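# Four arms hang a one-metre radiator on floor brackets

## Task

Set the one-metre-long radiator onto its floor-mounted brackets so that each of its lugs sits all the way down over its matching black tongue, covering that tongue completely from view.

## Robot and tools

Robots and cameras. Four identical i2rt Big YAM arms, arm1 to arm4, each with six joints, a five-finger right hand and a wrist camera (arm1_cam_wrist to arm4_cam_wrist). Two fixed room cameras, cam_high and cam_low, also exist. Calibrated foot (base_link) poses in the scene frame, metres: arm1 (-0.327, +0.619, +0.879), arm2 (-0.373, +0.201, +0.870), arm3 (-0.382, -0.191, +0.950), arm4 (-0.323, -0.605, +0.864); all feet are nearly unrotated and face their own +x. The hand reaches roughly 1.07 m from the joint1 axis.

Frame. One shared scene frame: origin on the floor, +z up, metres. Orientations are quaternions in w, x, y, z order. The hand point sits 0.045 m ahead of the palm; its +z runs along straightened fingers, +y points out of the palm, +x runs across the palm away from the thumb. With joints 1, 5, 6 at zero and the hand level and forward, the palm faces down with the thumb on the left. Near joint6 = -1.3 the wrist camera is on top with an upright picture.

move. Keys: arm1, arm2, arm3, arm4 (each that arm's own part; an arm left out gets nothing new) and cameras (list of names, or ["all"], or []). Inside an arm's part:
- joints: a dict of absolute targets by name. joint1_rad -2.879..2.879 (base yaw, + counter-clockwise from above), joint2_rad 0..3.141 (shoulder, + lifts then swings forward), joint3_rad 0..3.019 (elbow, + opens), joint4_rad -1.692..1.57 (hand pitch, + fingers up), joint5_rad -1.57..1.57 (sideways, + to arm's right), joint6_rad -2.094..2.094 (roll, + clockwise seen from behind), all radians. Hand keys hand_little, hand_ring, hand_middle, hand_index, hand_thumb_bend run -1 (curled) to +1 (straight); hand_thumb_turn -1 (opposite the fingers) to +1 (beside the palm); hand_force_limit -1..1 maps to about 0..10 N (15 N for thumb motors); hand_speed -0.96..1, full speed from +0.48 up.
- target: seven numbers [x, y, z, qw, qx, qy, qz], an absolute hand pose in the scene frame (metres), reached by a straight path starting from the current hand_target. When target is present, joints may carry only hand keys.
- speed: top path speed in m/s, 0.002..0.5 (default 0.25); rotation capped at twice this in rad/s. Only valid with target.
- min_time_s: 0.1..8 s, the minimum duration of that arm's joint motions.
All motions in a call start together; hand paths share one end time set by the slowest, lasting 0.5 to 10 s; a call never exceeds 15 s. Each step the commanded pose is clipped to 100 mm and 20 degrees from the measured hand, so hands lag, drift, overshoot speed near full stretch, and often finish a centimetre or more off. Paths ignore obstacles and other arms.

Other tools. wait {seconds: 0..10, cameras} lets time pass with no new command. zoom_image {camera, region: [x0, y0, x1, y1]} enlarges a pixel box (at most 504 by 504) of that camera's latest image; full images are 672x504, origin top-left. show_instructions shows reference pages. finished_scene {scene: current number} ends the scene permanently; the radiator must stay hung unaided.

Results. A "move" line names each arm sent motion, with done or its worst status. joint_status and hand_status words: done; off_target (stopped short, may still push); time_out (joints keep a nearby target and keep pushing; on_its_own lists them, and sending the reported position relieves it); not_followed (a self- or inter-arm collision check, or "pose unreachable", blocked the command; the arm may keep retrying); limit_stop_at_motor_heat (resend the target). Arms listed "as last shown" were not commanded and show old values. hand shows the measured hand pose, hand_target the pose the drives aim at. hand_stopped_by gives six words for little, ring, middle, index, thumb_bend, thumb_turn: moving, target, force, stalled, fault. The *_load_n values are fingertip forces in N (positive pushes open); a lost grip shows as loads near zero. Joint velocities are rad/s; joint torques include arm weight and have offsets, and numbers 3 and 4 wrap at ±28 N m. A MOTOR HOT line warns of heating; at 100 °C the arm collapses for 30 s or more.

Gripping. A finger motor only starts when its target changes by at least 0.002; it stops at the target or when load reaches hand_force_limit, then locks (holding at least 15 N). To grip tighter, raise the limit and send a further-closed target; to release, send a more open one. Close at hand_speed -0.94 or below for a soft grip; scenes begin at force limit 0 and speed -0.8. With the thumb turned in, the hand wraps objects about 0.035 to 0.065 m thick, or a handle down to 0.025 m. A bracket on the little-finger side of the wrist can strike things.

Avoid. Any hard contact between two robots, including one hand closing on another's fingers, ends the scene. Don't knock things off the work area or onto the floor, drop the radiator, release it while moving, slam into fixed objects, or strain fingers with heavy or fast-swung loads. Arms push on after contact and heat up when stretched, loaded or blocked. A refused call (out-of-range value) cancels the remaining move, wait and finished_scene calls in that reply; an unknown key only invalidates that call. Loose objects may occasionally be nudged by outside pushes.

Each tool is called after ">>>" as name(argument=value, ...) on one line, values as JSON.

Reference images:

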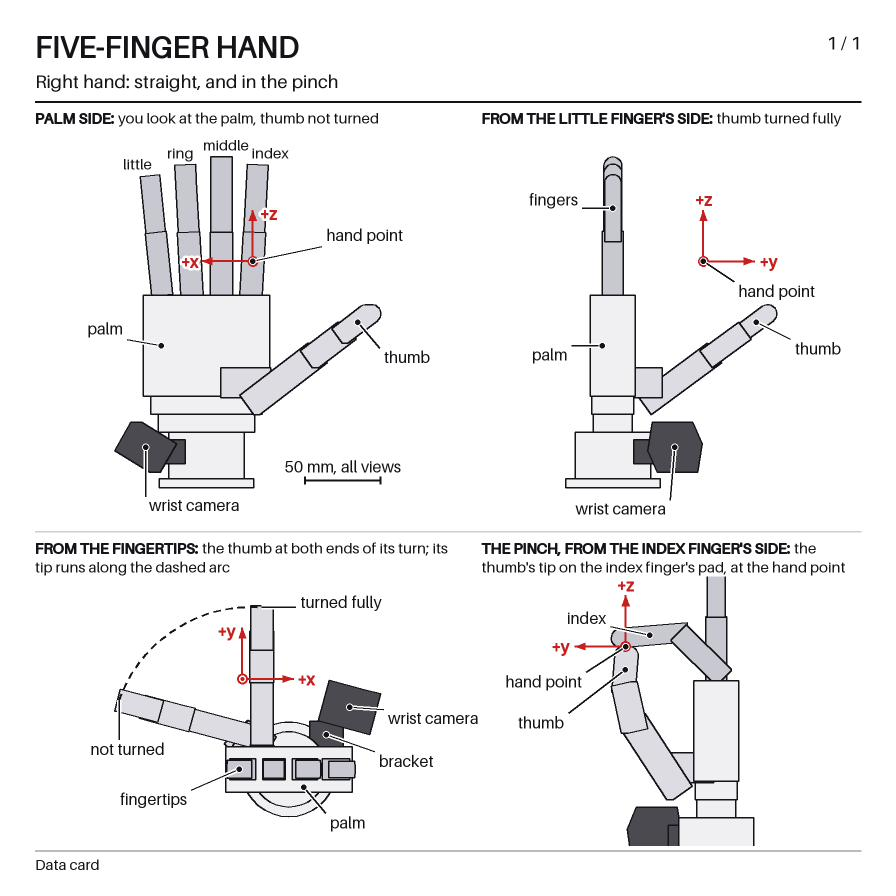

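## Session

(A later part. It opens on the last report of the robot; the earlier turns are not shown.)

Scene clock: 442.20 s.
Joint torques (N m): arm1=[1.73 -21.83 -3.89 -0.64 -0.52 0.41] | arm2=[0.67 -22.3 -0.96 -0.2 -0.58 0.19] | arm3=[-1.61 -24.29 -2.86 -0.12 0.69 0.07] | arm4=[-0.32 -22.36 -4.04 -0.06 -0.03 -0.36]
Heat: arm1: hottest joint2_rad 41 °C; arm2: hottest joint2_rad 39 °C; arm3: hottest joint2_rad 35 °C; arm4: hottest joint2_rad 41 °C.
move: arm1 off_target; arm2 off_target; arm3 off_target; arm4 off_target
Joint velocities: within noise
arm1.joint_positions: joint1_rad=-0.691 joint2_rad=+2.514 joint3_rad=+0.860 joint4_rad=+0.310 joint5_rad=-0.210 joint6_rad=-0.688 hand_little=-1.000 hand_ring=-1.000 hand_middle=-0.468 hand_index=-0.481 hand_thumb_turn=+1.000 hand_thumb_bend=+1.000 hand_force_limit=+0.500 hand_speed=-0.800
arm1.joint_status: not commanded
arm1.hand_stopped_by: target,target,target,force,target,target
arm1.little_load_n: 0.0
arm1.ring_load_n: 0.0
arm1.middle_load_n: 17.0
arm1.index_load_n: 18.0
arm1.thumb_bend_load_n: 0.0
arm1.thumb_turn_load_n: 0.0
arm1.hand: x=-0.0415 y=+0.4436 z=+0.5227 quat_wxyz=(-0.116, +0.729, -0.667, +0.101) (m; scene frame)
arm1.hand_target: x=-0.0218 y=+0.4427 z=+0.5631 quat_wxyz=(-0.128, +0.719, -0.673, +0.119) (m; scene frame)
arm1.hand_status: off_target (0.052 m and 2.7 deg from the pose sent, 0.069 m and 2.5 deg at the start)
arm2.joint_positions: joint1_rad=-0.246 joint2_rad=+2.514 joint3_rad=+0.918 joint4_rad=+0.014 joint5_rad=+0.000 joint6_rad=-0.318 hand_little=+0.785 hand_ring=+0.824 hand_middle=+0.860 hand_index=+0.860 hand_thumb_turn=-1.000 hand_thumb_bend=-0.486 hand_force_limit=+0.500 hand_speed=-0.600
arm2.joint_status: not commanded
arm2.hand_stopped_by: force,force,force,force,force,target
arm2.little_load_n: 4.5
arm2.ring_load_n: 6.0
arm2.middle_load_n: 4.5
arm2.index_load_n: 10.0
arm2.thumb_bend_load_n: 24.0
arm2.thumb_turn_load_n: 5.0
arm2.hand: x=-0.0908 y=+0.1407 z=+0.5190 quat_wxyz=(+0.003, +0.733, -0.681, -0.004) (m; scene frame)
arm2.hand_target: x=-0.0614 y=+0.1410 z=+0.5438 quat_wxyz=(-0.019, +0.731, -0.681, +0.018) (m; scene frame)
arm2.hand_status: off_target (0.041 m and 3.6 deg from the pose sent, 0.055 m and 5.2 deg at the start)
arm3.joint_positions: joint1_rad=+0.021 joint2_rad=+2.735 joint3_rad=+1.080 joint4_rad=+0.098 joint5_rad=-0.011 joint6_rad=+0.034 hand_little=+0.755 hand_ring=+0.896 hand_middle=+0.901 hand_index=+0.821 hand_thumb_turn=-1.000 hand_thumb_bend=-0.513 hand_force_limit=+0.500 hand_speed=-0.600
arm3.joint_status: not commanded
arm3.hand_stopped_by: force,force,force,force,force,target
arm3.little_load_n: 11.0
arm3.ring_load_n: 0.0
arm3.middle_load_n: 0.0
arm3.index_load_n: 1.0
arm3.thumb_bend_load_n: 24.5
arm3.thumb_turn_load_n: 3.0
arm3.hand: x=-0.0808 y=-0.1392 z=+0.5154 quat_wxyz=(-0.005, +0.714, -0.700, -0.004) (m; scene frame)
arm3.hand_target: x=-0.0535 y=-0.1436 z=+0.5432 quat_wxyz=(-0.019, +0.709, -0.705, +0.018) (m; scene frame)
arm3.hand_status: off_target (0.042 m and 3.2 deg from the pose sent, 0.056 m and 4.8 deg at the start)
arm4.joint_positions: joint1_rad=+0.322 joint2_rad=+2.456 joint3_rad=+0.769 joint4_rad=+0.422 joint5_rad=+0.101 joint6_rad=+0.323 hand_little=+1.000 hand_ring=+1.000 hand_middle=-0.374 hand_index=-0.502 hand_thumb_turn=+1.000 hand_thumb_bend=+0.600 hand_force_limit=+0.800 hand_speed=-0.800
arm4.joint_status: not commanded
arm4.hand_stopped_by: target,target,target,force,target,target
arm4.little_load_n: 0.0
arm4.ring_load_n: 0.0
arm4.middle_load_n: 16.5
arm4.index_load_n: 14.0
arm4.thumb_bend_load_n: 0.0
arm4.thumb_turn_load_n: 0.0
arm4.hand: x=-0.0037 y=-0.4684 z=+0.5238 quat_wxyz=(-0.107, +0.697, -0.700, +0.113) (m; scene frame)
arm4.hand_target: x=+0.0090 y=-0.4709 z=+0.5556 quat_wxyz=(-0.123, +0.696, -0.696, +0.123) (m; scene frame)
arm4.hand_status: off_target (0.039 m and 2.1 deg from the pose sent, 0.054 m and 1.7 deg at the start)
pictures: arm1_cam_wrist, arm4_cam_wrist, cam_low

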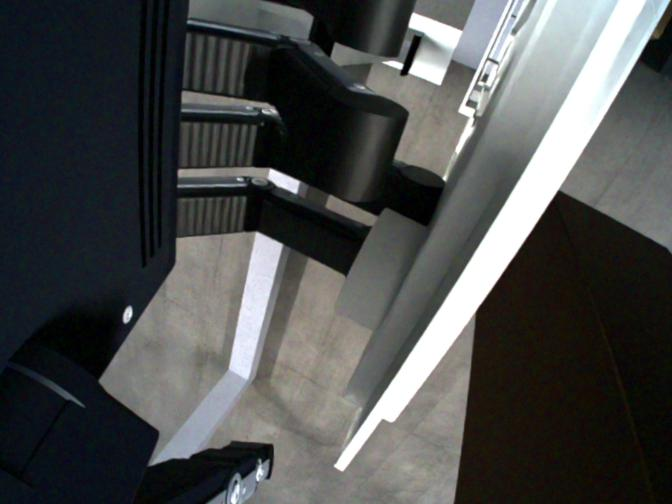

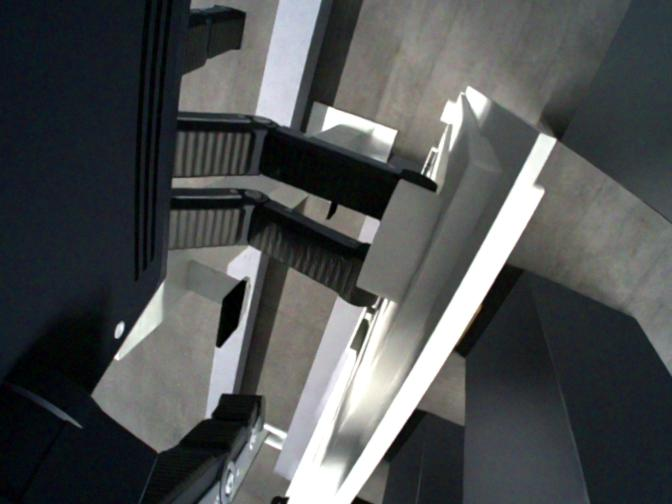

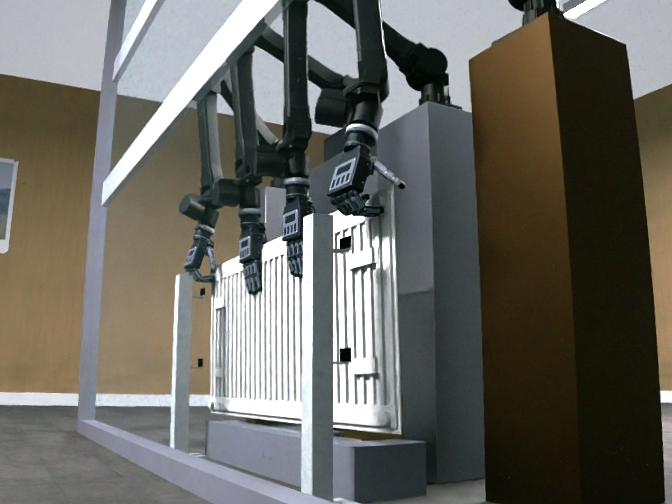

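>>> move(arm1={"target": [-0.012, 0.444, 0.605, -0.1268, 0.7190, -0.6730, 0.1187], "speed": 0.035}, arm2={"target": [-0.052, 0.142, 0.581, -0.0192, 0.7312, -0.6817, 0.0179], "speed": 0.035}, arm3={"target": [-0.044, -0.143, 0.582, -0.0186, 0.7088, -0.7050, 0.0185], "speed": 0.035}, arm4={"target": [0.018, -0.470, 0.596, -0.1228, 0.6964, -0.6964, 0.1228], "speed": 0.035}, cameras=["arm1_cam_wrist", "arm4_cam_wrist", "cam_low"])

>>> zoom_image(camera="cam_low", region=[160, 180, 430, 480])

Scene clock: 444.53 s.
Joint torques (N m): arm1=[2.14 -21.95 -2.8 -0.75 -0.55 0.47] | arm2=[0.79 -21.66 0.49 -0.9 -0.5 0.3] | arm3=[-1.67 -24.64 -1.85 -0.66 0.69 0.12] | arm4=[-0.03 -23.53 -2.8 -0.08 -0.06 -0.33]
Heat: arm1: hottest joint2_rad 41 °C; arm2: hottest joint2_rad 39 °C; arm3: hottest joint2_rad 36 °C; arm4: hottest joint2_rad 42 °C.
move: arm1 off_target; arm2 off_target; arm3 off_target; arm4 off_target
Joint velocities: within noise
arm1.joint_positions: joint1_rad=-0.680 joint2_rad=+2.411 joint3_rad=+0.822 joint4_rad=+0.240 joint5_rad=-0.204 joint6_rad=-0.679 hand_little=-1.000 hand_ring=-1.000 hand_middle=-0.468 hand_index=-0.481 hand_thumb_turn=+1.000 hand_thumb_bend=+1.000 hand_force_limit=+0.500 hand_speed=-0.800
arm1.joint_status: not commanded
arm1.hand_stopped_by: target,target,target,force,target,target
arm1.little_load_n: 0.0
arm1.ring_load_n: 0.0
arm1.middle_load_n: 18.0
arm1.index_load_n: 18.5
arm1.thumb_bend_load_n: -0.5
arm1.thumb_turn_load_n: 0.0
arm1.hand: x=-0.0362 y=+0.4439 z=+0.5564 quat_wxyz=(-0.114, +0.730, -0.667, +0.099) (m; scene frame)
arm1.hand_target: x=-0.0138 y=+0.4446 z=+0.5978 quat_wxyz=(-0.128, +0.719, -0.672, +0.119) (m; scene frame)
arm1.hand_status: off_target (0.054 m and 3.1 deg from the pose sent, 0.087 m and 2.7 deg at the start)
arm2.joint_positions: joint1_rad=-0.245 joint2_rad=+2.413 joint3_rad=+0.883 joint4_rad=-0.044 joint5_rad=-0.004 joint6_rad=-0.317 hand_little=+0.785 hand_ring=+0.824 hand_middle=+0.860 hand_index=+0.860 hand_thumb_turn=-1.000 hand_thumb_bend=-0.486 hand_force_limit=+0.500 hand_speed=-0.600
arm2.joint_status: not commanded
arm2.hand_stopped_by: force,force,force,force,force,target
arm2.little_load_n: 4.0
arm2.ring_load_n: 5.0
arm2.middle_load_n: 4.0
arm2.index_load_n: 9.0
arm2.thumb_bend_load_n: 23.0
arm2.thumb_turn_load_n: 5.0
arm2.hand: x=-0.0824 y=+0.1399 z=+0.5527 quat_wxyz=(+0.000, +0.733, -0.681, -0.002) (m; scene frame)
arm2.hand_target: x=-0.0534 y=+0.1421 z=+0.5787 quat_wxyz=(-0.020, +0.731, -0.681, +0.018) (m; scene frame)
arm2.hand_status: off_target (0.042 m and 3.2 deg from the pose sent, 0.073 m and 3.6 deg at the start)
arm3.joint_positions: joint1_rad=+0.021 joint2_rad=+2.640 joint3_rad=+1.024 joint4_rad=+0.058 joint5_rad=-0.011 joint6_rad=+0.035 hand_little=+0.755 hand_ring=+0.896 hand_middle=+0.901 hand_index=+0.821 hand_thumb_turn=-1.000 hand_thumb_bend=-0.513 hand_force_limit=+0.500 hand_speed=-0.600
arm3.joint_status: not commanded
arm3.hand_stopped_by: force,force,force,force,force,target
arm3.little_load_n: 12.0
arm3.ring_load_n: 0.0
arm3.middle_load_n: 0.0
arm3.index_load_n: 2.0
arm3.thumb_bend_load_n: 24.5
arm3.thumb_turn_load_n: 3.0
arm3.hand: x=-0.0754 y=-0.1390 z=+0.5496 quat_wxyz=(-0.005, +0.714, -0.700, -0.005) (m; scene frame)
arm3.hand_target: x=-0.0456 y=-0.1426 z=+0.5790 quat_wxyz=(-0.019, +0.709, -0.705, +0.018) (m; scene frame)
arm3.hand_status: off_target (0.045 m and 3.2 deg from the pose sent, 0.076 m and 3.1 deg at the start)
arm4.joint_positions: joint1_rad=+0.317 joint2_rad=+2.342 joint3_rad=+0.737 joint4_rad=+0.331 joint5_rad=+0.102 joint6_rad=+0.317 hand_little=+1.000 hand_ring=+1.000 hand_middle=-0.374 hand_index=-0.502 hand_thumb_turn=+1.000 hand_thumb_bend=+0.600 hand_force_limit=+0.800 hand_speed=-0.800
arm4.joint_status: not commanded
arm4.hand_stopped_by: target,target,target,force,target,target
arm4.little_load_n: 0.0
arm4.ring_load_n: -0.5
arm4.middle_load_n: 17.0
arm4.index_load_n: 14.0
arm4.thumb_bend_load_n: -0.5
arm4.thumb_turn_load_n: 0.0
arm4.hand: x=+0.0020 y=-0.4682 z=+0.5581 quat_wxyz=(-0.103, +0.698, -0.700, +0.112) (m; scene frame)
arm4.hand_target: x=+0.0172 y=-0.4699 z=+0.5912 quat_wxyz=(-0.123, +0.696, -0.696, +0.123) (m; scene frame)
arm4.hand_status: off_target (0.041 m and 2.6 deg from the pose sent, 0.076 m and 2.1 deg at the start)
pictures: arm1_cam_wrist, arm4_cam_wrist, cam_low

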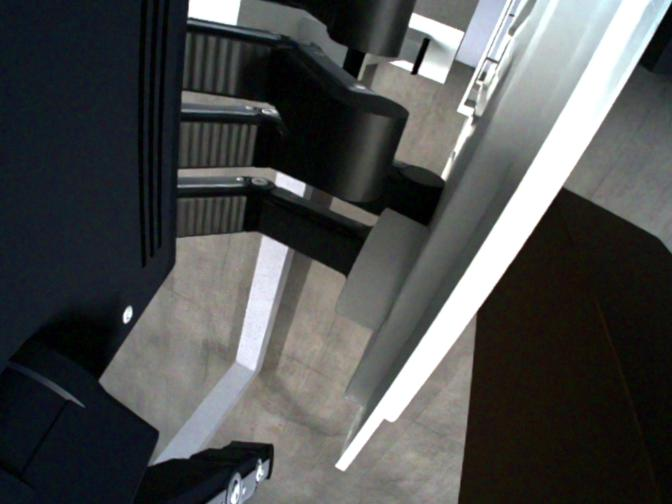

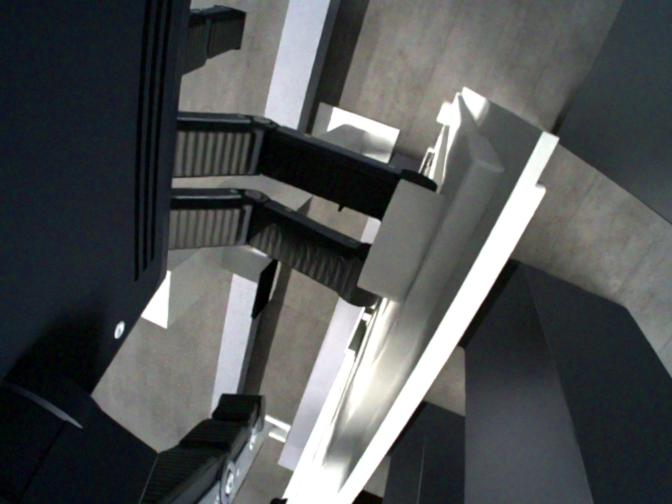

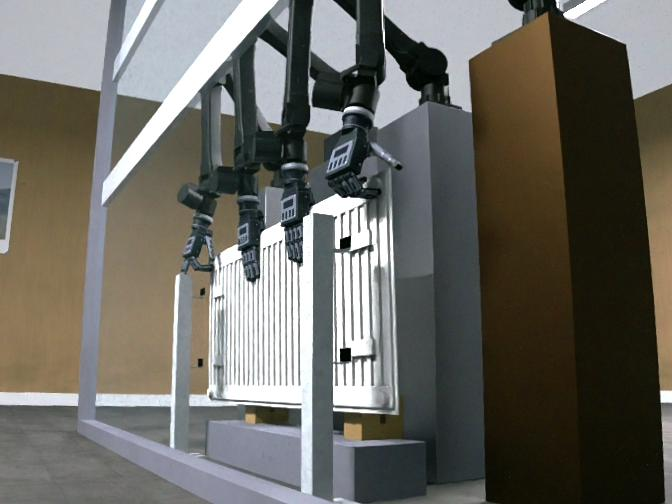

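Scaled by 1.680 from the camera's 672x504 image, which has a finer 960x720 frame.

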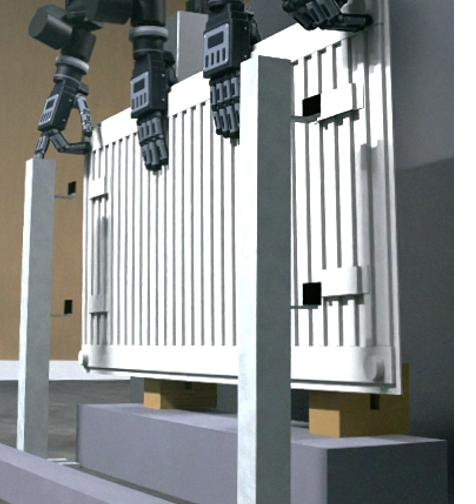

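>>> move(arm1={"target": [-0.008, 0.456, 0.632, -0.1268, 0.7190, -0.6730, 0.1187], "speed": 0.03}, arm2={"target": [-0.050, 0.154, 0.608, -0.0192, 0.7312, -0.6817, 0.0179], "speed": 0.03}, arm3={"target": [-0.041, -0.131, 0.609, -0.0186, 0.7088, -0.7050, 0.0185], "speed": 0.03}, arm4={"target": [0.021, -0.458, 0.623, -0.1228, 0.6964, -0.6964, 0.1228], "speed": 0.03}, cameras=["cam_low"])

>>> move(arm1={"target": [-0.008, 0.468, 0.652, -0.1268, 0.7190, -0.6730, 0.1187], "speed": 0.03}, arm2={"target": [-0.050, 0.166, 0.628, -0.0192, 0.7312, -0.6817, 0.0179], "speed": 0.03}, arm3={"target": [-0.041, -0.119, 0.629, -0.0186, 0.7088, -0.7050, 0.0185], "speed": 0.03}, arm4={"target": [0.021, -0.446, 0.643, -0.1228, 0.6964, -0.6964, 0.1228], "speed": 0.03}, cameras=["all"])

>>> zoom_image(camera="cam_low", region=[160, 180, 430, 480])

Scene clock: 447.13 s.
Joint torques (N m): arm1=[2.49 -21.77 -2.13 -0.91 -0.67 0.56] | arm2=[1.38 -21.77 0.98 -0.85 -0.47 0.32] | arm3=[-0.91 -24.59 -1.1 -0.8 0.79 0.23] | arm4=[0.21 -22.48 -1.58 -0.31 0.25 -0.15]
Heat: arm1: hottest joint2_rad 41 °C; arm2: hottest joint2_rad 39 °C; arm3: hottest joint2_rad 36 °C; arm4: hottest joint2_rad 42 °C.
move: arm1 off_target; arm2 off_target; arm3 off_target; arm4 off_target
Joint velocities: within noise
arm1.joint_positions: joint1_rad=-0.653 joint2_rad=+2.324 joint3_rad=+0.780 joint4_rad=+0.200 joint5_rad=-0.192 joint6_rad=-0.654 hand_little=-1.000 hand_ring=-1.000 hand_middle=-0.468 hand_index=-0.481 hand_thumb_turn=+1.000 hand_thumb_bend=+1.000 hand_force_limit=+0.500 hand_speed=-0.800
arm1.joint_status: not commanded
arm1.hand_stopped_by: target,target,target,force,target,target
arm1.little_load_n: 0.5
arm1.ring_load_n: 0.0
arm1.middle_load_n: 18.5
arm1.index_load_n: 18.0
arm1.thumb_bend_load_n: 0.0
arm1.thumb_turn_load_n: -0.5
arm1.hand: x=-0.0329 y=+0.4519 z=+0.5838 quat_wxyz=(-0.111, +0.730, -0.667, +0.098) (m; scene frame)
arm1.hand_target: x=-0.0100 y=+0.4564 z=+0.6246 quat_wxyz=(-0.128, +0.719, -0.672, +0.118) (m; scene frame)
arm1.hand_status: off_target (0.054 m and 3.3 deg from the pose sent, 0.081 m and 3.1 deg at the start)
arm2.joint_positions: joint1_rad=-0.220 joint2_rad=+2.330 joint3_rad=+0.850 joint4_rad=-0.095 joint5_rad=-0.002 joint6_rad=-0.289 hand_little=+0.785 hand_ring=+0.824 hand_middle=+0.860 hand_index=+0.860 hand_thumb_turn=-1.000 hand_thumb_bend=-0.486 hand_force_limit=+0.500 hand_speed=-0.600
arm2.joint_status: not commanded
arm2.hand_stopped_by: force,force,force,force,force,target
arm2.little_load_n: 4.5
arm2.ring_load_n: 5.5
arm2.middle_load_n: 3.5
arm2.index_load_n: 7.5
arm2.thumb_bend_load_n: 23.0
arm2.thumb_turn_load_n: 4.5
arm2.hand: x=-0.0790 y=+0.1483 z=+0.5802 quat_wxyz=(+0.001, +0.732, -0.682, -0.002) (m; scene frame)
arm2.hand_target: x=-0.0514 y=+0.1540 z=+0.6057 quat_wxyz=(-0.020, +0.731, -0.682, +0.018) (m; scene frame)
arm2.hand_status: off_target (0.041 m and 3.2 deg from the pose sent, 0.066 m and 3.2 deg at the start)
arm3.joint_positions: joint1_rad=+0.042 joint2_rad=+2.562 joint3_rad=+0.986 joint4_rad=+0.017 joint5_rad=-0.012 joint6_rad=+0.056 hand_little=+0.755 hand_ring=+0.896 hand_middle=+0.901 hand_index=+0.822 hand_thumb_turn=-1.000 hand_thumb_bend=-0.513 hand_force_limit=+0.500 hand_speed=-0.600
arm3.joint_status: not commanded
arm3.hand_stopped_by: force,force,force,force,force,target
arm3.little_load_n: 12.0
arm3.ring_load_n: 0.0
arm3.middle_load_n: 0.5
arm3.index_load_n: 2.5
arm3.thumb_bend_load_n: 24.5
arm3.thumb_turn_load_n: 3.5
arm3.hand: x=-0.0720 y=-0.1308 z=+0.5772 quat_wxyz=(-0.005, +0.714, -0.700, -0.006) (m; scene frame)
arm3.hand_target: x=-0.0423 y=-0.1306 z=+0.6063 quat_wxyz=(-0.019, +0.709, -0.705, +0.018) (m; scene frame)
arm3.hand_status: off_target (0.044 m and 3.3 deg from the pose sent, 0.069 m and 3.2 deg at the start)
arm4.joint_positions: joint1_rad=+0.330 joint2_rad=+2.251 joint3_rad=+0.720 joint4_rad=+0.250 joint5_rad=+0.101 joint6_rad=+0.327 hand_little=+1.000 hand_ring=+1.000 hand_middle=-0.374 hand_index=-0.502 hand_thumb_turn=+1.000 hand_thumb_bend=+0.600 hand_force_limit=+0.800 hand_speed=-0.800
arm4.joint_status: not commanded
arm4.hand_stopped_by: target,target,target,force,target,target
arm4.little_load_n: 0.0
arm4.ring_load_n: 0.0
arm4.middle_load_n: 17.0
arm4.index_load_n: 14.0
arm4.thumb_bend_load_n: 0.0
arm4.thumb_turn_load_n: 0.0
arm4.hand: x=+0.0047 y=-0.4614 z=+0.5853 quat_wxyz=(-0.101, +0.700, -0.699, +0.109) (m; scene frame)
arm4.hand_target: x=+0.0201 y=-0.4580 z=+0.6184 quat_wxyz=(-0.123, +0.696, -0.696, +0.123) (m; scene frame)
arm4.hand_status: off_target (0.041 m and 3.0 deg from the pose sent, 0.069 m and 2.7 deg at the start)
pictures: cam_low

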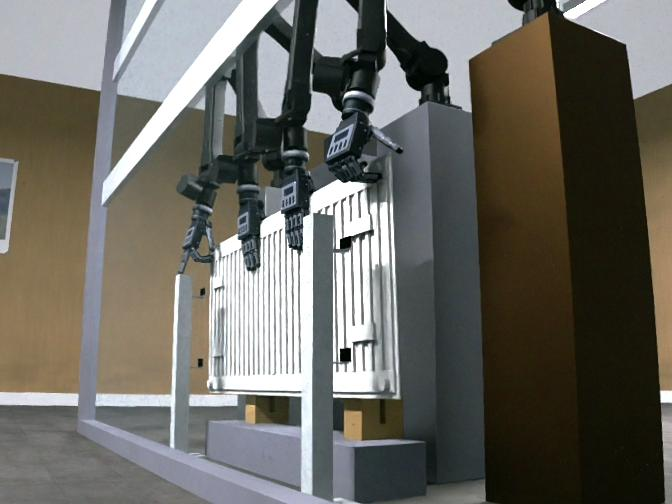

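Scene clock: 448.73 s.
Joint torques (N m): arm1=[2.49 -21.66 -1.66 -0.96 -0.72 0.54] | arm2=[1.14 -20.89 1.52 -0.76 -0.47 0.31] | arm3=[-0.91 -24.41 -0.58 -0.9 0.94 0.25] | arm4=[1.32 -22.42 -0.34 -0.46 0.21 -0.17]
Heat: arm1: hottest joint2_rad 42 °C; arm2: hottest joint2_rad 39 °C; arm3: hottest joint2_rad 36 °C; arm4: hottest joint2_rad 42 °C.
move: arm1 off_target; arm2 off_target; arm3 off_target; arm4 off_target
Joint velocities: within noise
arm1.joint_positions: joint1_rad=-0.624 joint2_rad=+2.256 joint3_rad=+0.741 joint4_rad=+0.174 joint5_rad=-0.183 joint6_rad=-0.627 hand_little=-1.000 hand_ring=-1.000 hand_middle=-0.468 hand_index=-0.481 hand_thumb_turn=+1.000 hand_thumb_bend=+1.000 hand_force_limit=+0.500 hand_speed=-0.800
arm1.joint_status: not commanded
arm1.hand_stopped_by: target,target,target,force,target,target
arm1.little_load_n: 0.0
arm1.ring_load_n: 0.0
arm1.middle_load_n: 19.0
arm1.index_load_n: 18.0
arm1.thumb_bend_load_n: 0.0
arm1.thumb_turn_load_n: 0.0
arm1.hand: x=-0.0322 y=+0.4631 z=+0.6048 quat_wxyz=(-0.110, +0.731, -0.667, +0.098) (m; scene frame)
arm1.hand_target: x=-0.0096 y=+0.4682 z=+0.6447 quat_wxyz=(-0.128, +0.719, -0.672, +0.119) (m; scene frame)
arm1.hand_status: off_target (0.053 m and 3.5 deg from the pose sent, 0.074 m and 3.3 deg at the start)
arm2.joint_positions: joint1_rad=-0.188 joint2_rad=+2.267 joint3_rad=+0.823 joint4_rad=-0.134 joint5_rad=-0.001 joint6_rad=-0.258 hand_little=+0.785 hand_ring=+0.824 hand_middle=+0.860 hand_index=+0.860 hand_thumb_turn=-1.000 hand_thumb_bend=-0.486 hand_force_limit=+0.500 hand_speed=-0.600
arm2.joint_status: not commanded
arm2.hand_stopped_by: force,force,force,force,force,target
arm2.little_load_n: 4.5
arm2.ring_load_n: 5.5
arm2.middle_load_n: 3.5
arm2.index_load_n: 7.5
arm2.thumb_bend_load_n: 23.0
arm2.thumb_turn_load_n: 4.0
arm2.hand: x=-0.0787 y=+0.1599 z=+0.6011 quat_wxyz=(+0.002, +0.732, -0.681, -0.003) (m; scene frame)
arm2.hand_target: x=-0.0513 y=+0.1660 z=+0.6258 quat_wxyz=(-0.020, +0.731, -0.681, +0.017) (m; scene frame)
arm2.hand_status: off_target (0.040 m and 3.4 deg from the pose sent, 0.059 m and 3.2 deg at the start)
arm3.joint_positions: joint1_rad=+0.072 joint2_rad=+2.504 joint3_rad=+0.955 joint4_rad=-0.013 joint5_rad=-0.013 joint6_rad=+0.086 hand_little=+0.755 hand_ring=+0.896 hand_middle=+0.901 hand_index=+0.822 hand_thumb_turn=-1.000 hand_thumb_bend=-0.513 hand_force_limit=+0.500 hand_speed=-0.600
arm3.joint_status: not commanded
arm3.hand_stopped_by: force,force,force,force,force,target
arm3.little_load_n: 12.5
arm3.ring_load_n: 0.0
arm3.middle_load_n: 0.5
arm3.index_load_n: 3.0
arm3.thumb_bend_load_n: 24.5
arm3.thumb_turn_load_n: 3.5
arm3.hand: x=-0.0723 y=-0.1191 z=+0.5978 quat_wxyz=(-0.004, +0.714, -0.700, -0.008) (m; scene frame)
arm3.hand_target: x=-0.0424 y=-0.1188 z=+0.6264 quat_wxyz=(-0.019, +0.709, -0.705, +0.018) (m; scene frame)
arm3.hand_status: off_target (0.044 m and 3.5 deg from the pose sent, 0.062 m and 3.3 deg at the start)
arm4.joint_positions: joint1_rad=+0.362 joint2_rad=+2.183 joint3_rad=+0.709 joint4_rad=+0.188 joint5_rad=+0.111 joint6_rad=+0.360 hand_little=+1.000 hand_ring=+1.000 hand_middle=-0.374 hand_index=-0.502 hand_thumb_turn=+1.000 hand_thumb_bend=+0.600 hand_force_limit=+0.800 hand_speed=-0.800
arm4.joint_status: not commanded
arm4.hand_stopped_by: target,target,target,force,target,target
arm4.little_load_n: 0.0
arm4.ring_load_n: 0.0
arm4.middle_load_n: 17.0
arm4.index_load_n: 14.0
arm4.thumb_bend_load_n: 0.0
arm4.thumb_turn_load_n: 0.0
arm4.hand: x=+0.0043 y=-0.4499 z=+0.6057 quat_wxyz=(-0.100, +0.699, -0.700, +0.109) (m; scene frame)
arm4.hand_target: x=+0.0204 y=-0.4460 z=+0.6387 quat_wxyz=(-0.123, +0.696, -0.697, +0.123) (m; scene frame)
arm4.hand_status: off_target (0.041 m and 3.1 deg from the pose sent, 0.062 m and 3.0 deg at the start)
pictures: arm1_cam_wrist, arm2_cam_wrist, arm3_cam_wrist, arm4_cam_wrist, cam_high, cam_low

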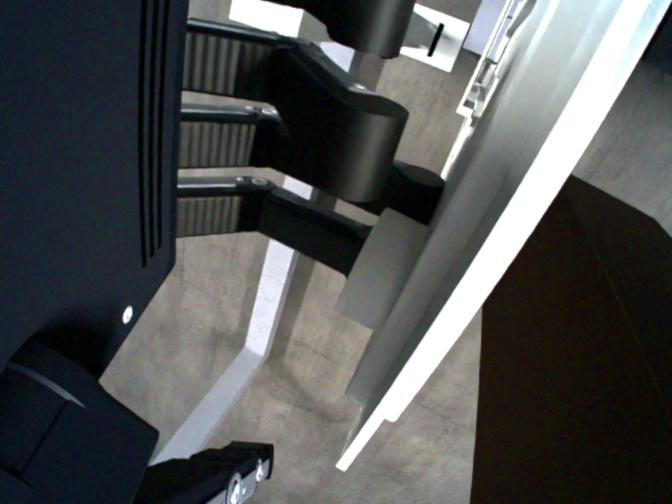

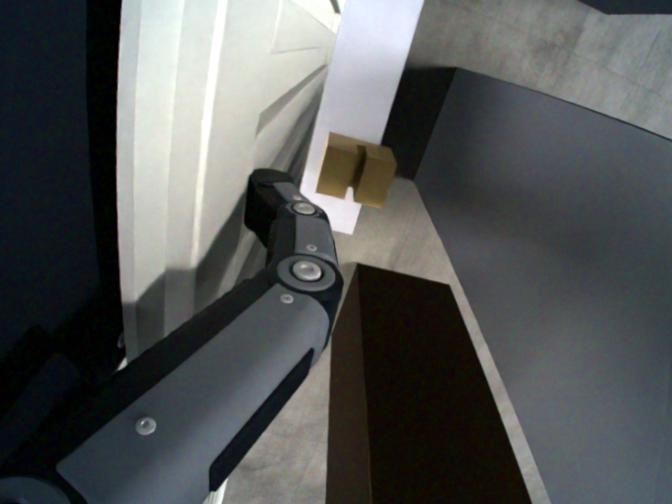

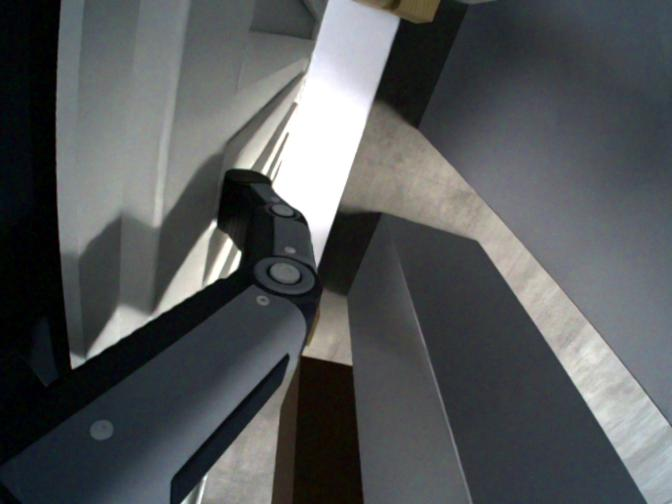

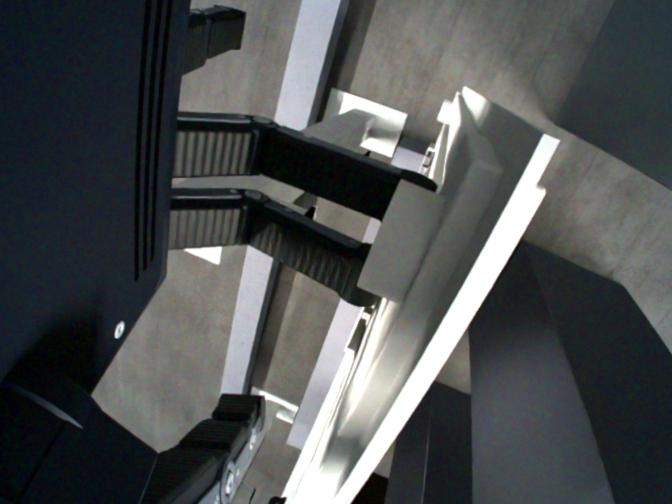

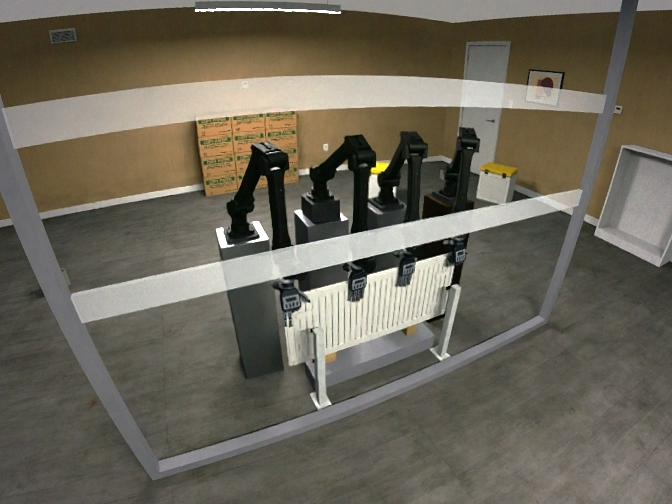

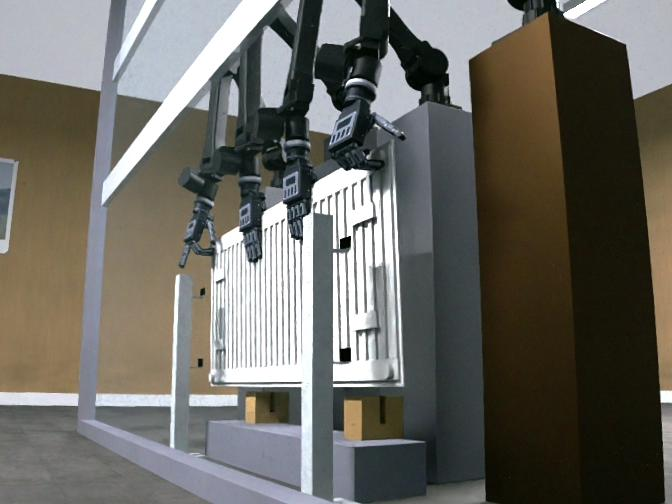

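Scaled by 1.680 from the camera's 672x504 image, which has a finer 960x720 frame.

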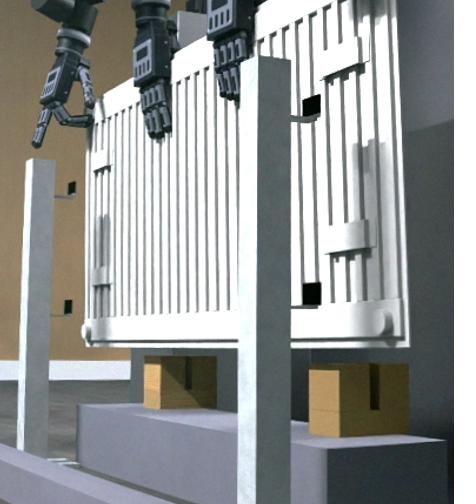

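>>> move(arm1={"target": [0.020, 0.470, 0.652, -0.1268, 0.7190, -0.6730, 0.1187], "speed": 0.025}, arm2={"target": [-0.022, 0.168, 0.628, -0.0192, 0.7312, -0.6817, 0.0179], "speed": 0.025}, arm3={"target": [-0.013, -0.119, 0.629, -0.0186, 0.7088, -0.7050, 0.0185], "speed": 0.025}, arm4={"target": [0.049, -0.446, 0.643, -0.1228, 0.6964, -0.6964, 0.1228], "speed": 0.025}, cameras=["arm1_cam_wrist", "arm4_cam_wrist", "cam_high", "cam_low"])

>>> zoom_image(camera="cam_low", region=[160, 180, 430, 480])

Scene clock: 451.27 s.
Joint torques (N m): arm1=[2.84 -21.07 0.01 -1.02 -0.77 0.59] | arm2=[1.38 -20.66 4.18 -0.77 -0.48 0.25] | arm3=[-1.44 -23.94 1.61 -1.17 1.13 0.13] | arm4=[-0.79 -21.77 1.21 -0.7 -0.01 -0.4]
Heat: arm1: hottest joint2_rad 42 °C; arm2: hottest joint2_rad 39 °C; arm3: hottest joint2_rad 37 °C; arm4: hottest joint2_rad 42 °C.
move: arm1 off_target; arm2 off_target; arm3 off_target; arm4 off_target
Joint velocities: within noise
arm1.joint_positions: joint1_rad=-0.587 joint2_rad=+2.256 joint3_rad=+0.786 joint4_rad=+0.129 joint5_rad=-0.169 joint6_rad=-0.589 hand_little=-1.000 hand_ring=-1.000 hand_middle=-0.468 hand_index=-0.481 hand_thumb_turn=+1.000 hand_thumb_bend=+1.000 hand_force_limit=+0.500 hand_speed=-0.800
arm1.joint_status: not commanded
arm1.hand_stopped_by: target,target,target,force,target,target
arm1.little_load_n: 0.0
arm1.ring_load_n: 0.0
arm1.middle_load_n: 17.5
arm1.index_load_n: 17.5
arm1.thumb_bend_load_n: 0.0
arm1.thumb_turn_load_n: 0.0
arm1.hand: x=-0.0122 y=+0.4657 z=+0.6062 quat_wxyz=(-0.107, +0.730, -0.668, +0.095) (m; scene frame)
arm1.hand_target: x=+0.0181 y=+0.4702 z=+0.6461 quat_wxyz=(-0.128, +0.720, -0.672, +0.118) (m; scene frame)
arm1.hand_status: off_target (0.056 m and 3.8 deg from the pose sent, 0.071 m and 3.5 deg at the start)
arm2.joint_positions: joint1_rad=-0.172 joint2_rad=+2.269 joint3_rad=+0.876 joint4_rad=-0.192 joint5_rad=+0.000 joint6_rad=-0.236 hand_little=+0.785 hand_ring=+0.824 hand_middle=+0.860 hand_index=+0.860 hand_thumb_turn=-1.000 hand_thumb_bend=-0.486 hand_force_limit=+0.500 hand_speed=-0.600
arm2.joint_status: not commanded
arm2.hand_stopped_by: force,force,force,force,force,target
arm2.little_load_n: 4.0
arm2.ring_load_n: 5.0
arm2.middle_load_n: 3.0
arm2.index_load_n: 7.5
arm2.thumb_bend_load_n: 23.5
arm2.thumb_turn_load_n: 4.0
arm2.hand: x=-0.0597 y=+0.1629 z=+0.6039 quat_wxyz=(+0.004, +0.730, -0.683, -0.005) (m; scene frame)
arm2.hand_target: x=-0.0233 y=+0.1681 z=+0.6271 quat_wxyz=(-0.020, +0.731, -0.681, +0.018) (m; scene frame)
arm2.hand_status: off_target (0.045 m and 3.8 deg from the pose sent, 0.063 m and 3.4 deg at the start)
arm3.joint_positions: joint1_rad=+0.074 joint2_rad=+2.502 joint3_rad=+1.012 joint4_rad=-0.078 joint5_rad=-0.016 joint6_rad=+0.088 hand_little=+0.755 hand_ring=+0.896 hand_middle=+0.901 hand_index=+0.822 hand_thumb_turn=-1.000 hand_thumb_bend=-0.513 hand_force_limit=+0.500 hand_speed=-0.600
arm3.joint_status: not commanded
arm3.hand_stopped_by: force,force,force,force,force,target
arm3.little_load_n: 11.5
arm3.ring_load_n: 0.0
arm3.middle_load_n: 2.5
arm3.index_load_n: 6.0
arm3.thumb_bend_load_n: 25.5
arm3.thumb_turn_load_n: 4.0
arm3.hand: x=-0.0517 y=-0.1159 z=+0.5999 quat_wxyz=(-0.003, +0.714, -0.700, -0.010) (m; scene frame)
arm3.hand_target: x=-0.0144 y=-0.1187 z=+0.6274 quat_wxyz=(-0.019, +0.709, -0.705, +0.018) (m; scene frame)
arm3.hand_status: off_target (0.049 m and 3.8 deg from the pose sent, 0.067 m and 3.5 deg at the start)
arm4.joint_positions: joint1_rad=+0.355 joint2_rad=+2.183 joint3_rad=+0.762 joint4_rad=+0.135 joint5_rad=+0.111 joint6_rad=+0.360 hand_little=+1.000 hand_ring=+1.000 hand_middle=-0.374 hand_index=-0.502 hand_thumb_turn=+1.000 hand_thumb_bend=+0.600 hand_force_limit=+0.800 hand_speed=-0.800
arm4.joint_status: not commanded
arm4.hand_stopped_by: target,target,target,force,target,target
arm4.little_load_n: 0.0
arm4.ring_load_n: 0.0
arm4.middle_load_n: 17.0
arm4.index_load_n: 13.5
arm4.thumb_bend_load_n: 0.0
arm4.thumb_turn_load_n: 0.0
arm4.hand: x=+0.0243 y=-0.4449 z=+0.6080 quat_wxyz=(-0.099, +0.696, -0.702, +0.110) (m; scene frame)
arm4.hand_target: x=+0.0483 y=-0.4460 z=+0.6398 quat_wxyz=(-0.123, +0.696, -0.696, +0.124) (m; scene frame)
arm4.hand_status: off_target (0.043 m and 3.2 deg from the pose sent, 0.059 m and 3.1 deg at the start)
pictures: arm1_cam_wrist, arm4_cam_wrist, cam_high, cam_low

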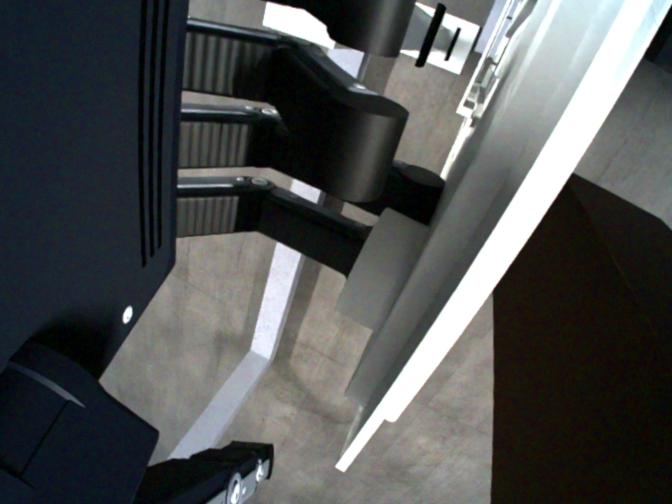

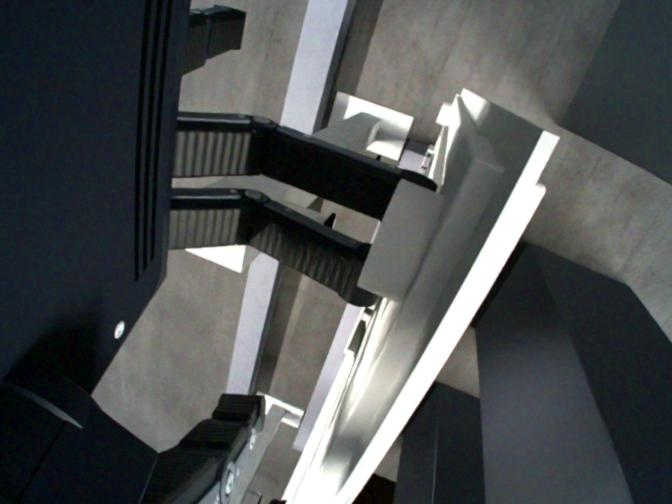

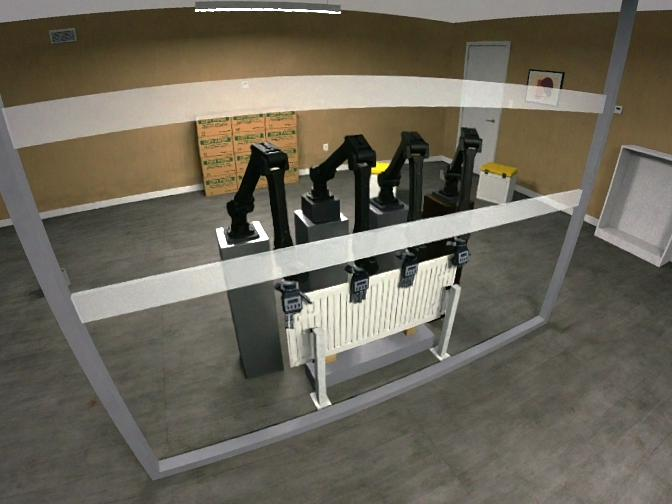

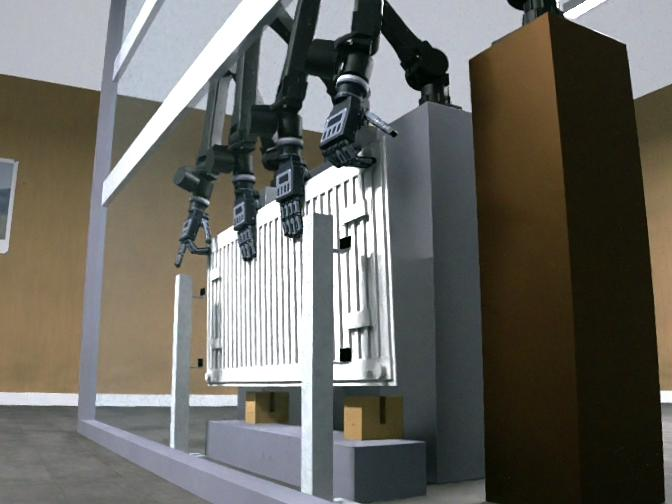

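Scaled by 1.680 from the camera's 672x504 image, which has a finer 960x720 frame.

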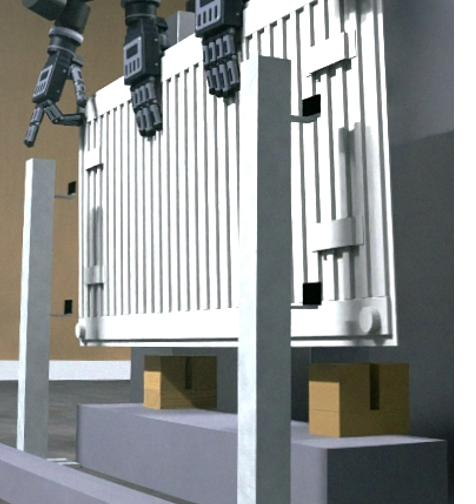

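>>> move(arm1={"target": [0.030, 0.471, 0.652, -0.1268, 0.7190, -0.6730, 0.1187], "speed": 0.03}, arm2={"target": [-0.012, 0.169, 0.628, -0.0447, 0.7300, -0.6806, 0.0416], "speed": 0.03}, arm3={"target": [-0.003, -0.119, 0.629, -0.0433, 0.7077, -0.7039, 0.0431], "speed": 0.03}, arm4={"target": [0.059, -0.446, 0.643, -0.1228, 0.6964, -0.6964, 0.1228], "speed": 0.03}, cameras=["arm1_cam_wrist", "arm4_cam_wrist", "cam_low"])

>>> zoom_image(camera="cam_low", region=[290, 180, 430, 380])

>>> zoom_image(camera="cam_low", region=[160, 220, 260, 400])

Scene clock: 453.83 s.
Joint torques (N m): arm1=[2.96 -20.78 0.39 -0.98 -0.86 0.62] | arm2=[1.26 -21.77 2.48 0.51 -0.78 0.25] | arm3=[-1.49 -24.82 0.27 0.44 1.22 0.1] | arm4=[-0.67 -21.6 1.91 -0.54 -0.02 -0.46]
Heat: arm1: hottest joint2_rad 42 °C; arm2: hottest joint2_rad 39 °C; arm3: hottest joint2_rad 37 °C; arm4: hottest joint2_rad 41 °C.
move: arm1 off_target; arm2 off_target; arm3 off_target; arm4 off_target
Joint velocities: within noise
arm1.joint_positions: joint1_rad=-0.575 joint2_rad=+2.256 joint3_rad=+0.807 joint4_rad=+0.114 joint5_rad=-0.163 joint6_rad=-0.579 hand_little=-1.000 hand_ring=-1.000 hand_middle=-0.468 hand_index=-0.481 hand_thumb_turn=+1.000 hand_thumb_bend=+1.000 hand_force_limit=+0.500 hand_speed=-0.800
arm1.joint_status: not commanded
arm1.hand_stopped_by: target,target,target,force,target,target
arm1.little_load_n: 0.0
arm1.ring_load_n: 0.0
arm1.middle_load_n: 21.5
arm1.index_load_n: 19.0
arm1.thumb_bend_load_n: 0.0
arm1.thumb_turn_load_n: 0.0
arm1.hand: x=-0.0028 y=+0.4643 z=+0.6070 quat_wxyz=(-0.105, +0.731, -0.667, +0.097) (m; scene frame)
arm1.hand_target: x=+0.0282 y=+0.4710 z=+0.6466 quat_wxyz=(-0.128, +0.720, -0.672, +0.119) (m; scene frame)
arm1.hand_status: off_target (0.056 m and 3.8 deg from the pose sent, 0.062 m and 3.8 deg at the start)
arm2.joint_positions: joint1_rad=-0.172 joint2_rad=+2.267 joint3_rad=+0.868 joint4_rad=-0.145 joint5_rad=-0.008 joint6_rad=-0.236 hand_little=+0.785 hand_ring=+0.824 hand_middle=+0.860 hand_index=+0.860 hand_thumb_turn=-1.000 hand_thumb_bend=-0.486 hand_force_limit=+0.500 hand_speed=-0.600
arm2.joint_status: not commanded
arm2.hand_stopped_by: force,force,force,force,force,target
arm2.little_load_n: 3.5
arm2.ring_load_n: 4.0
arm2.middle_load_n: 2.5
arm2.index_load_n: 7.0
arm2.thumb_bend_load_n: 23.5
arm2.thumb_turn_load_n: 4.5
arm2.hand: x=-0.0514 y=+0.1631 z=+0.6016 quat_wxyz=(-0.010, +0.730, -0.683, +0.009) (m; scene frame)
arm2.hand_target: x=-0.0134 y=+0.1690 z=+0.6269 quat_wxyz=(-0.045, +0.730, -0.680, +0.041) (m; scene frame)
arm2.hand_status: off_target (0.048 m and 5.4 deg from the pose sent, 0.054 m and 7.8 deg at the start)
arm3.joint_positions: joint1_rad=+0.074 joint2_rad=+2.499 joint3_rad=+0.999 joint4_rad=-0.024 joint5_rad=-0.012 joint6_rad=+0.092 hand_little=+0.755 hand_ring=+0.896 hand_middle=+0.901 hand_index=+0.821 hand_thumb_turn=-1.000 hand_thumb_bend=-0.513 hand_force_limit=+0.500 hand_speed=-0.600
arm3.joint_status: not commanded
arm3.hand_stopped_by: force,force,force,force,force,target
arm3.little_load_n: 10.0
arm3.ring_load_n: 0.0
arm3.middle_load_n: 0.0
arm3.index_load_n: 1.0
arm3.thumb_bend_load_n: 25.0
arm3.thumb_turn_load_n: 3.5
arm3.hand: x=-0.0445 y=-0.1156 z=+0.5983 quat_wxyz=(-0.018, +0.712, -0.702, +0.005) (m; scene frame)
arm3.hand_target: x=-0.0046 y=-0.1187 z=+0.6273 quat_wxyz=(-0.043, +0.707, -0.704, +0.043) (m; scene frame)
arm3.hand_status: off_target (0.052 m and 5.3 deg from the pose sent, 0.057 m and 7.7 deg at the start)
arm4.joint_positions: joint1_rad=+0.348 joint2_rad=+2.183 joint3_rad=+0.781 joint4_rad=+0.114 joint5_rad=+0.109 joint6_rad=+0.350 hand_little=+1.000 hand_ring=+1.000 hand_middle=-0.374 hand_index=-0.502 hand_thumb_turn=+1.000 hand_thumb_bend=+0.600 hand_force_limit=+0.800 hand_speed=-0.800
arm4.joint_status: not commanded
arm4.hand_stopped_by: target,target,target,force,target,target
arm4.little_load_n: 0.0
arm4.ring_load_n: 0.0
arm4.middle_load_n: 19.0
arm4.index_load_n: 15.0
arm4.thumb_bend_load_n: 0.0
arm4.thumb_turn_load_n: 0.0
arm4.hand: x=+0.0307 y=-0.4452 z=+0.6089 quat_wxyz=(-0.098, +0.698, -0.701, +0.109) (m; scene frame)
arm4.hand_target: x=+0.0582 y=-0.4461 z=+0.6403 quat_wxyz=(-0.123, +0.696, -0.696, +0.124) (m; scene frame)
arm4.hand_status: off_target (0.044 m and 3.3 deg from the pose sent, 0.049 m and 3.2 deg at the start)
pictures: arm1_cam_wrist, arm4_cam_wrist, cam_low

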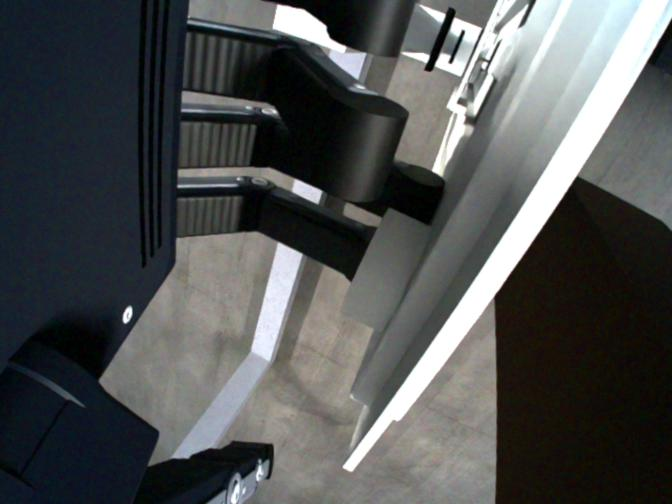

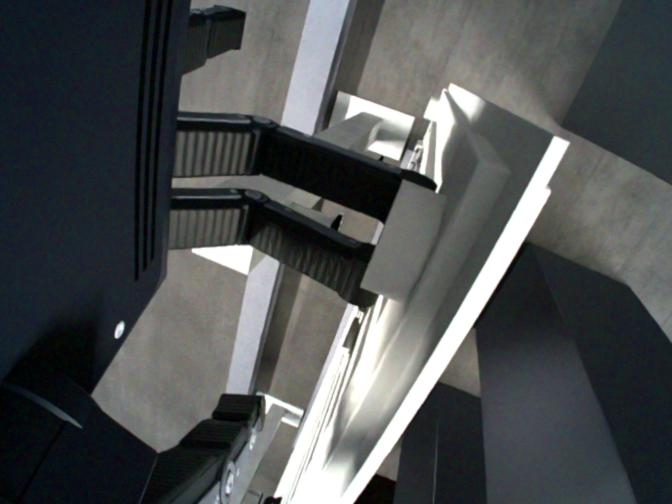

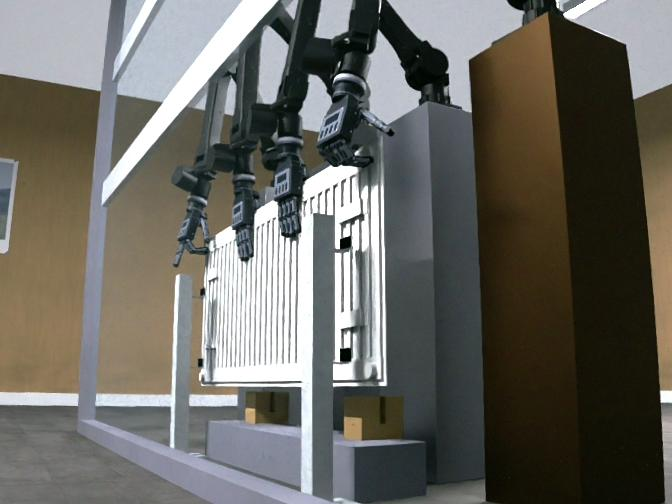

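Scaled by 2.520 from the camera's 672x504 image, which has a finer 960x720 frame.

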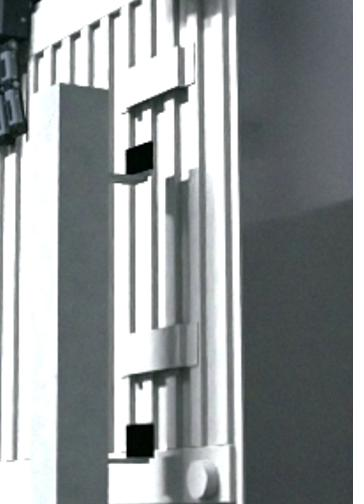

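Scaled by 2.800 from the camera's 672x504 image, which has a finer 960x720 frame.

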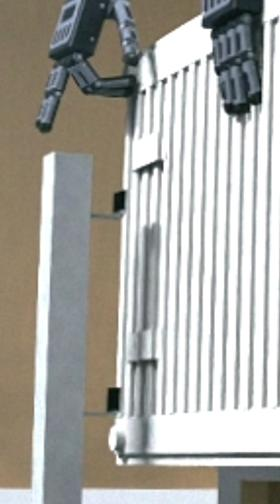

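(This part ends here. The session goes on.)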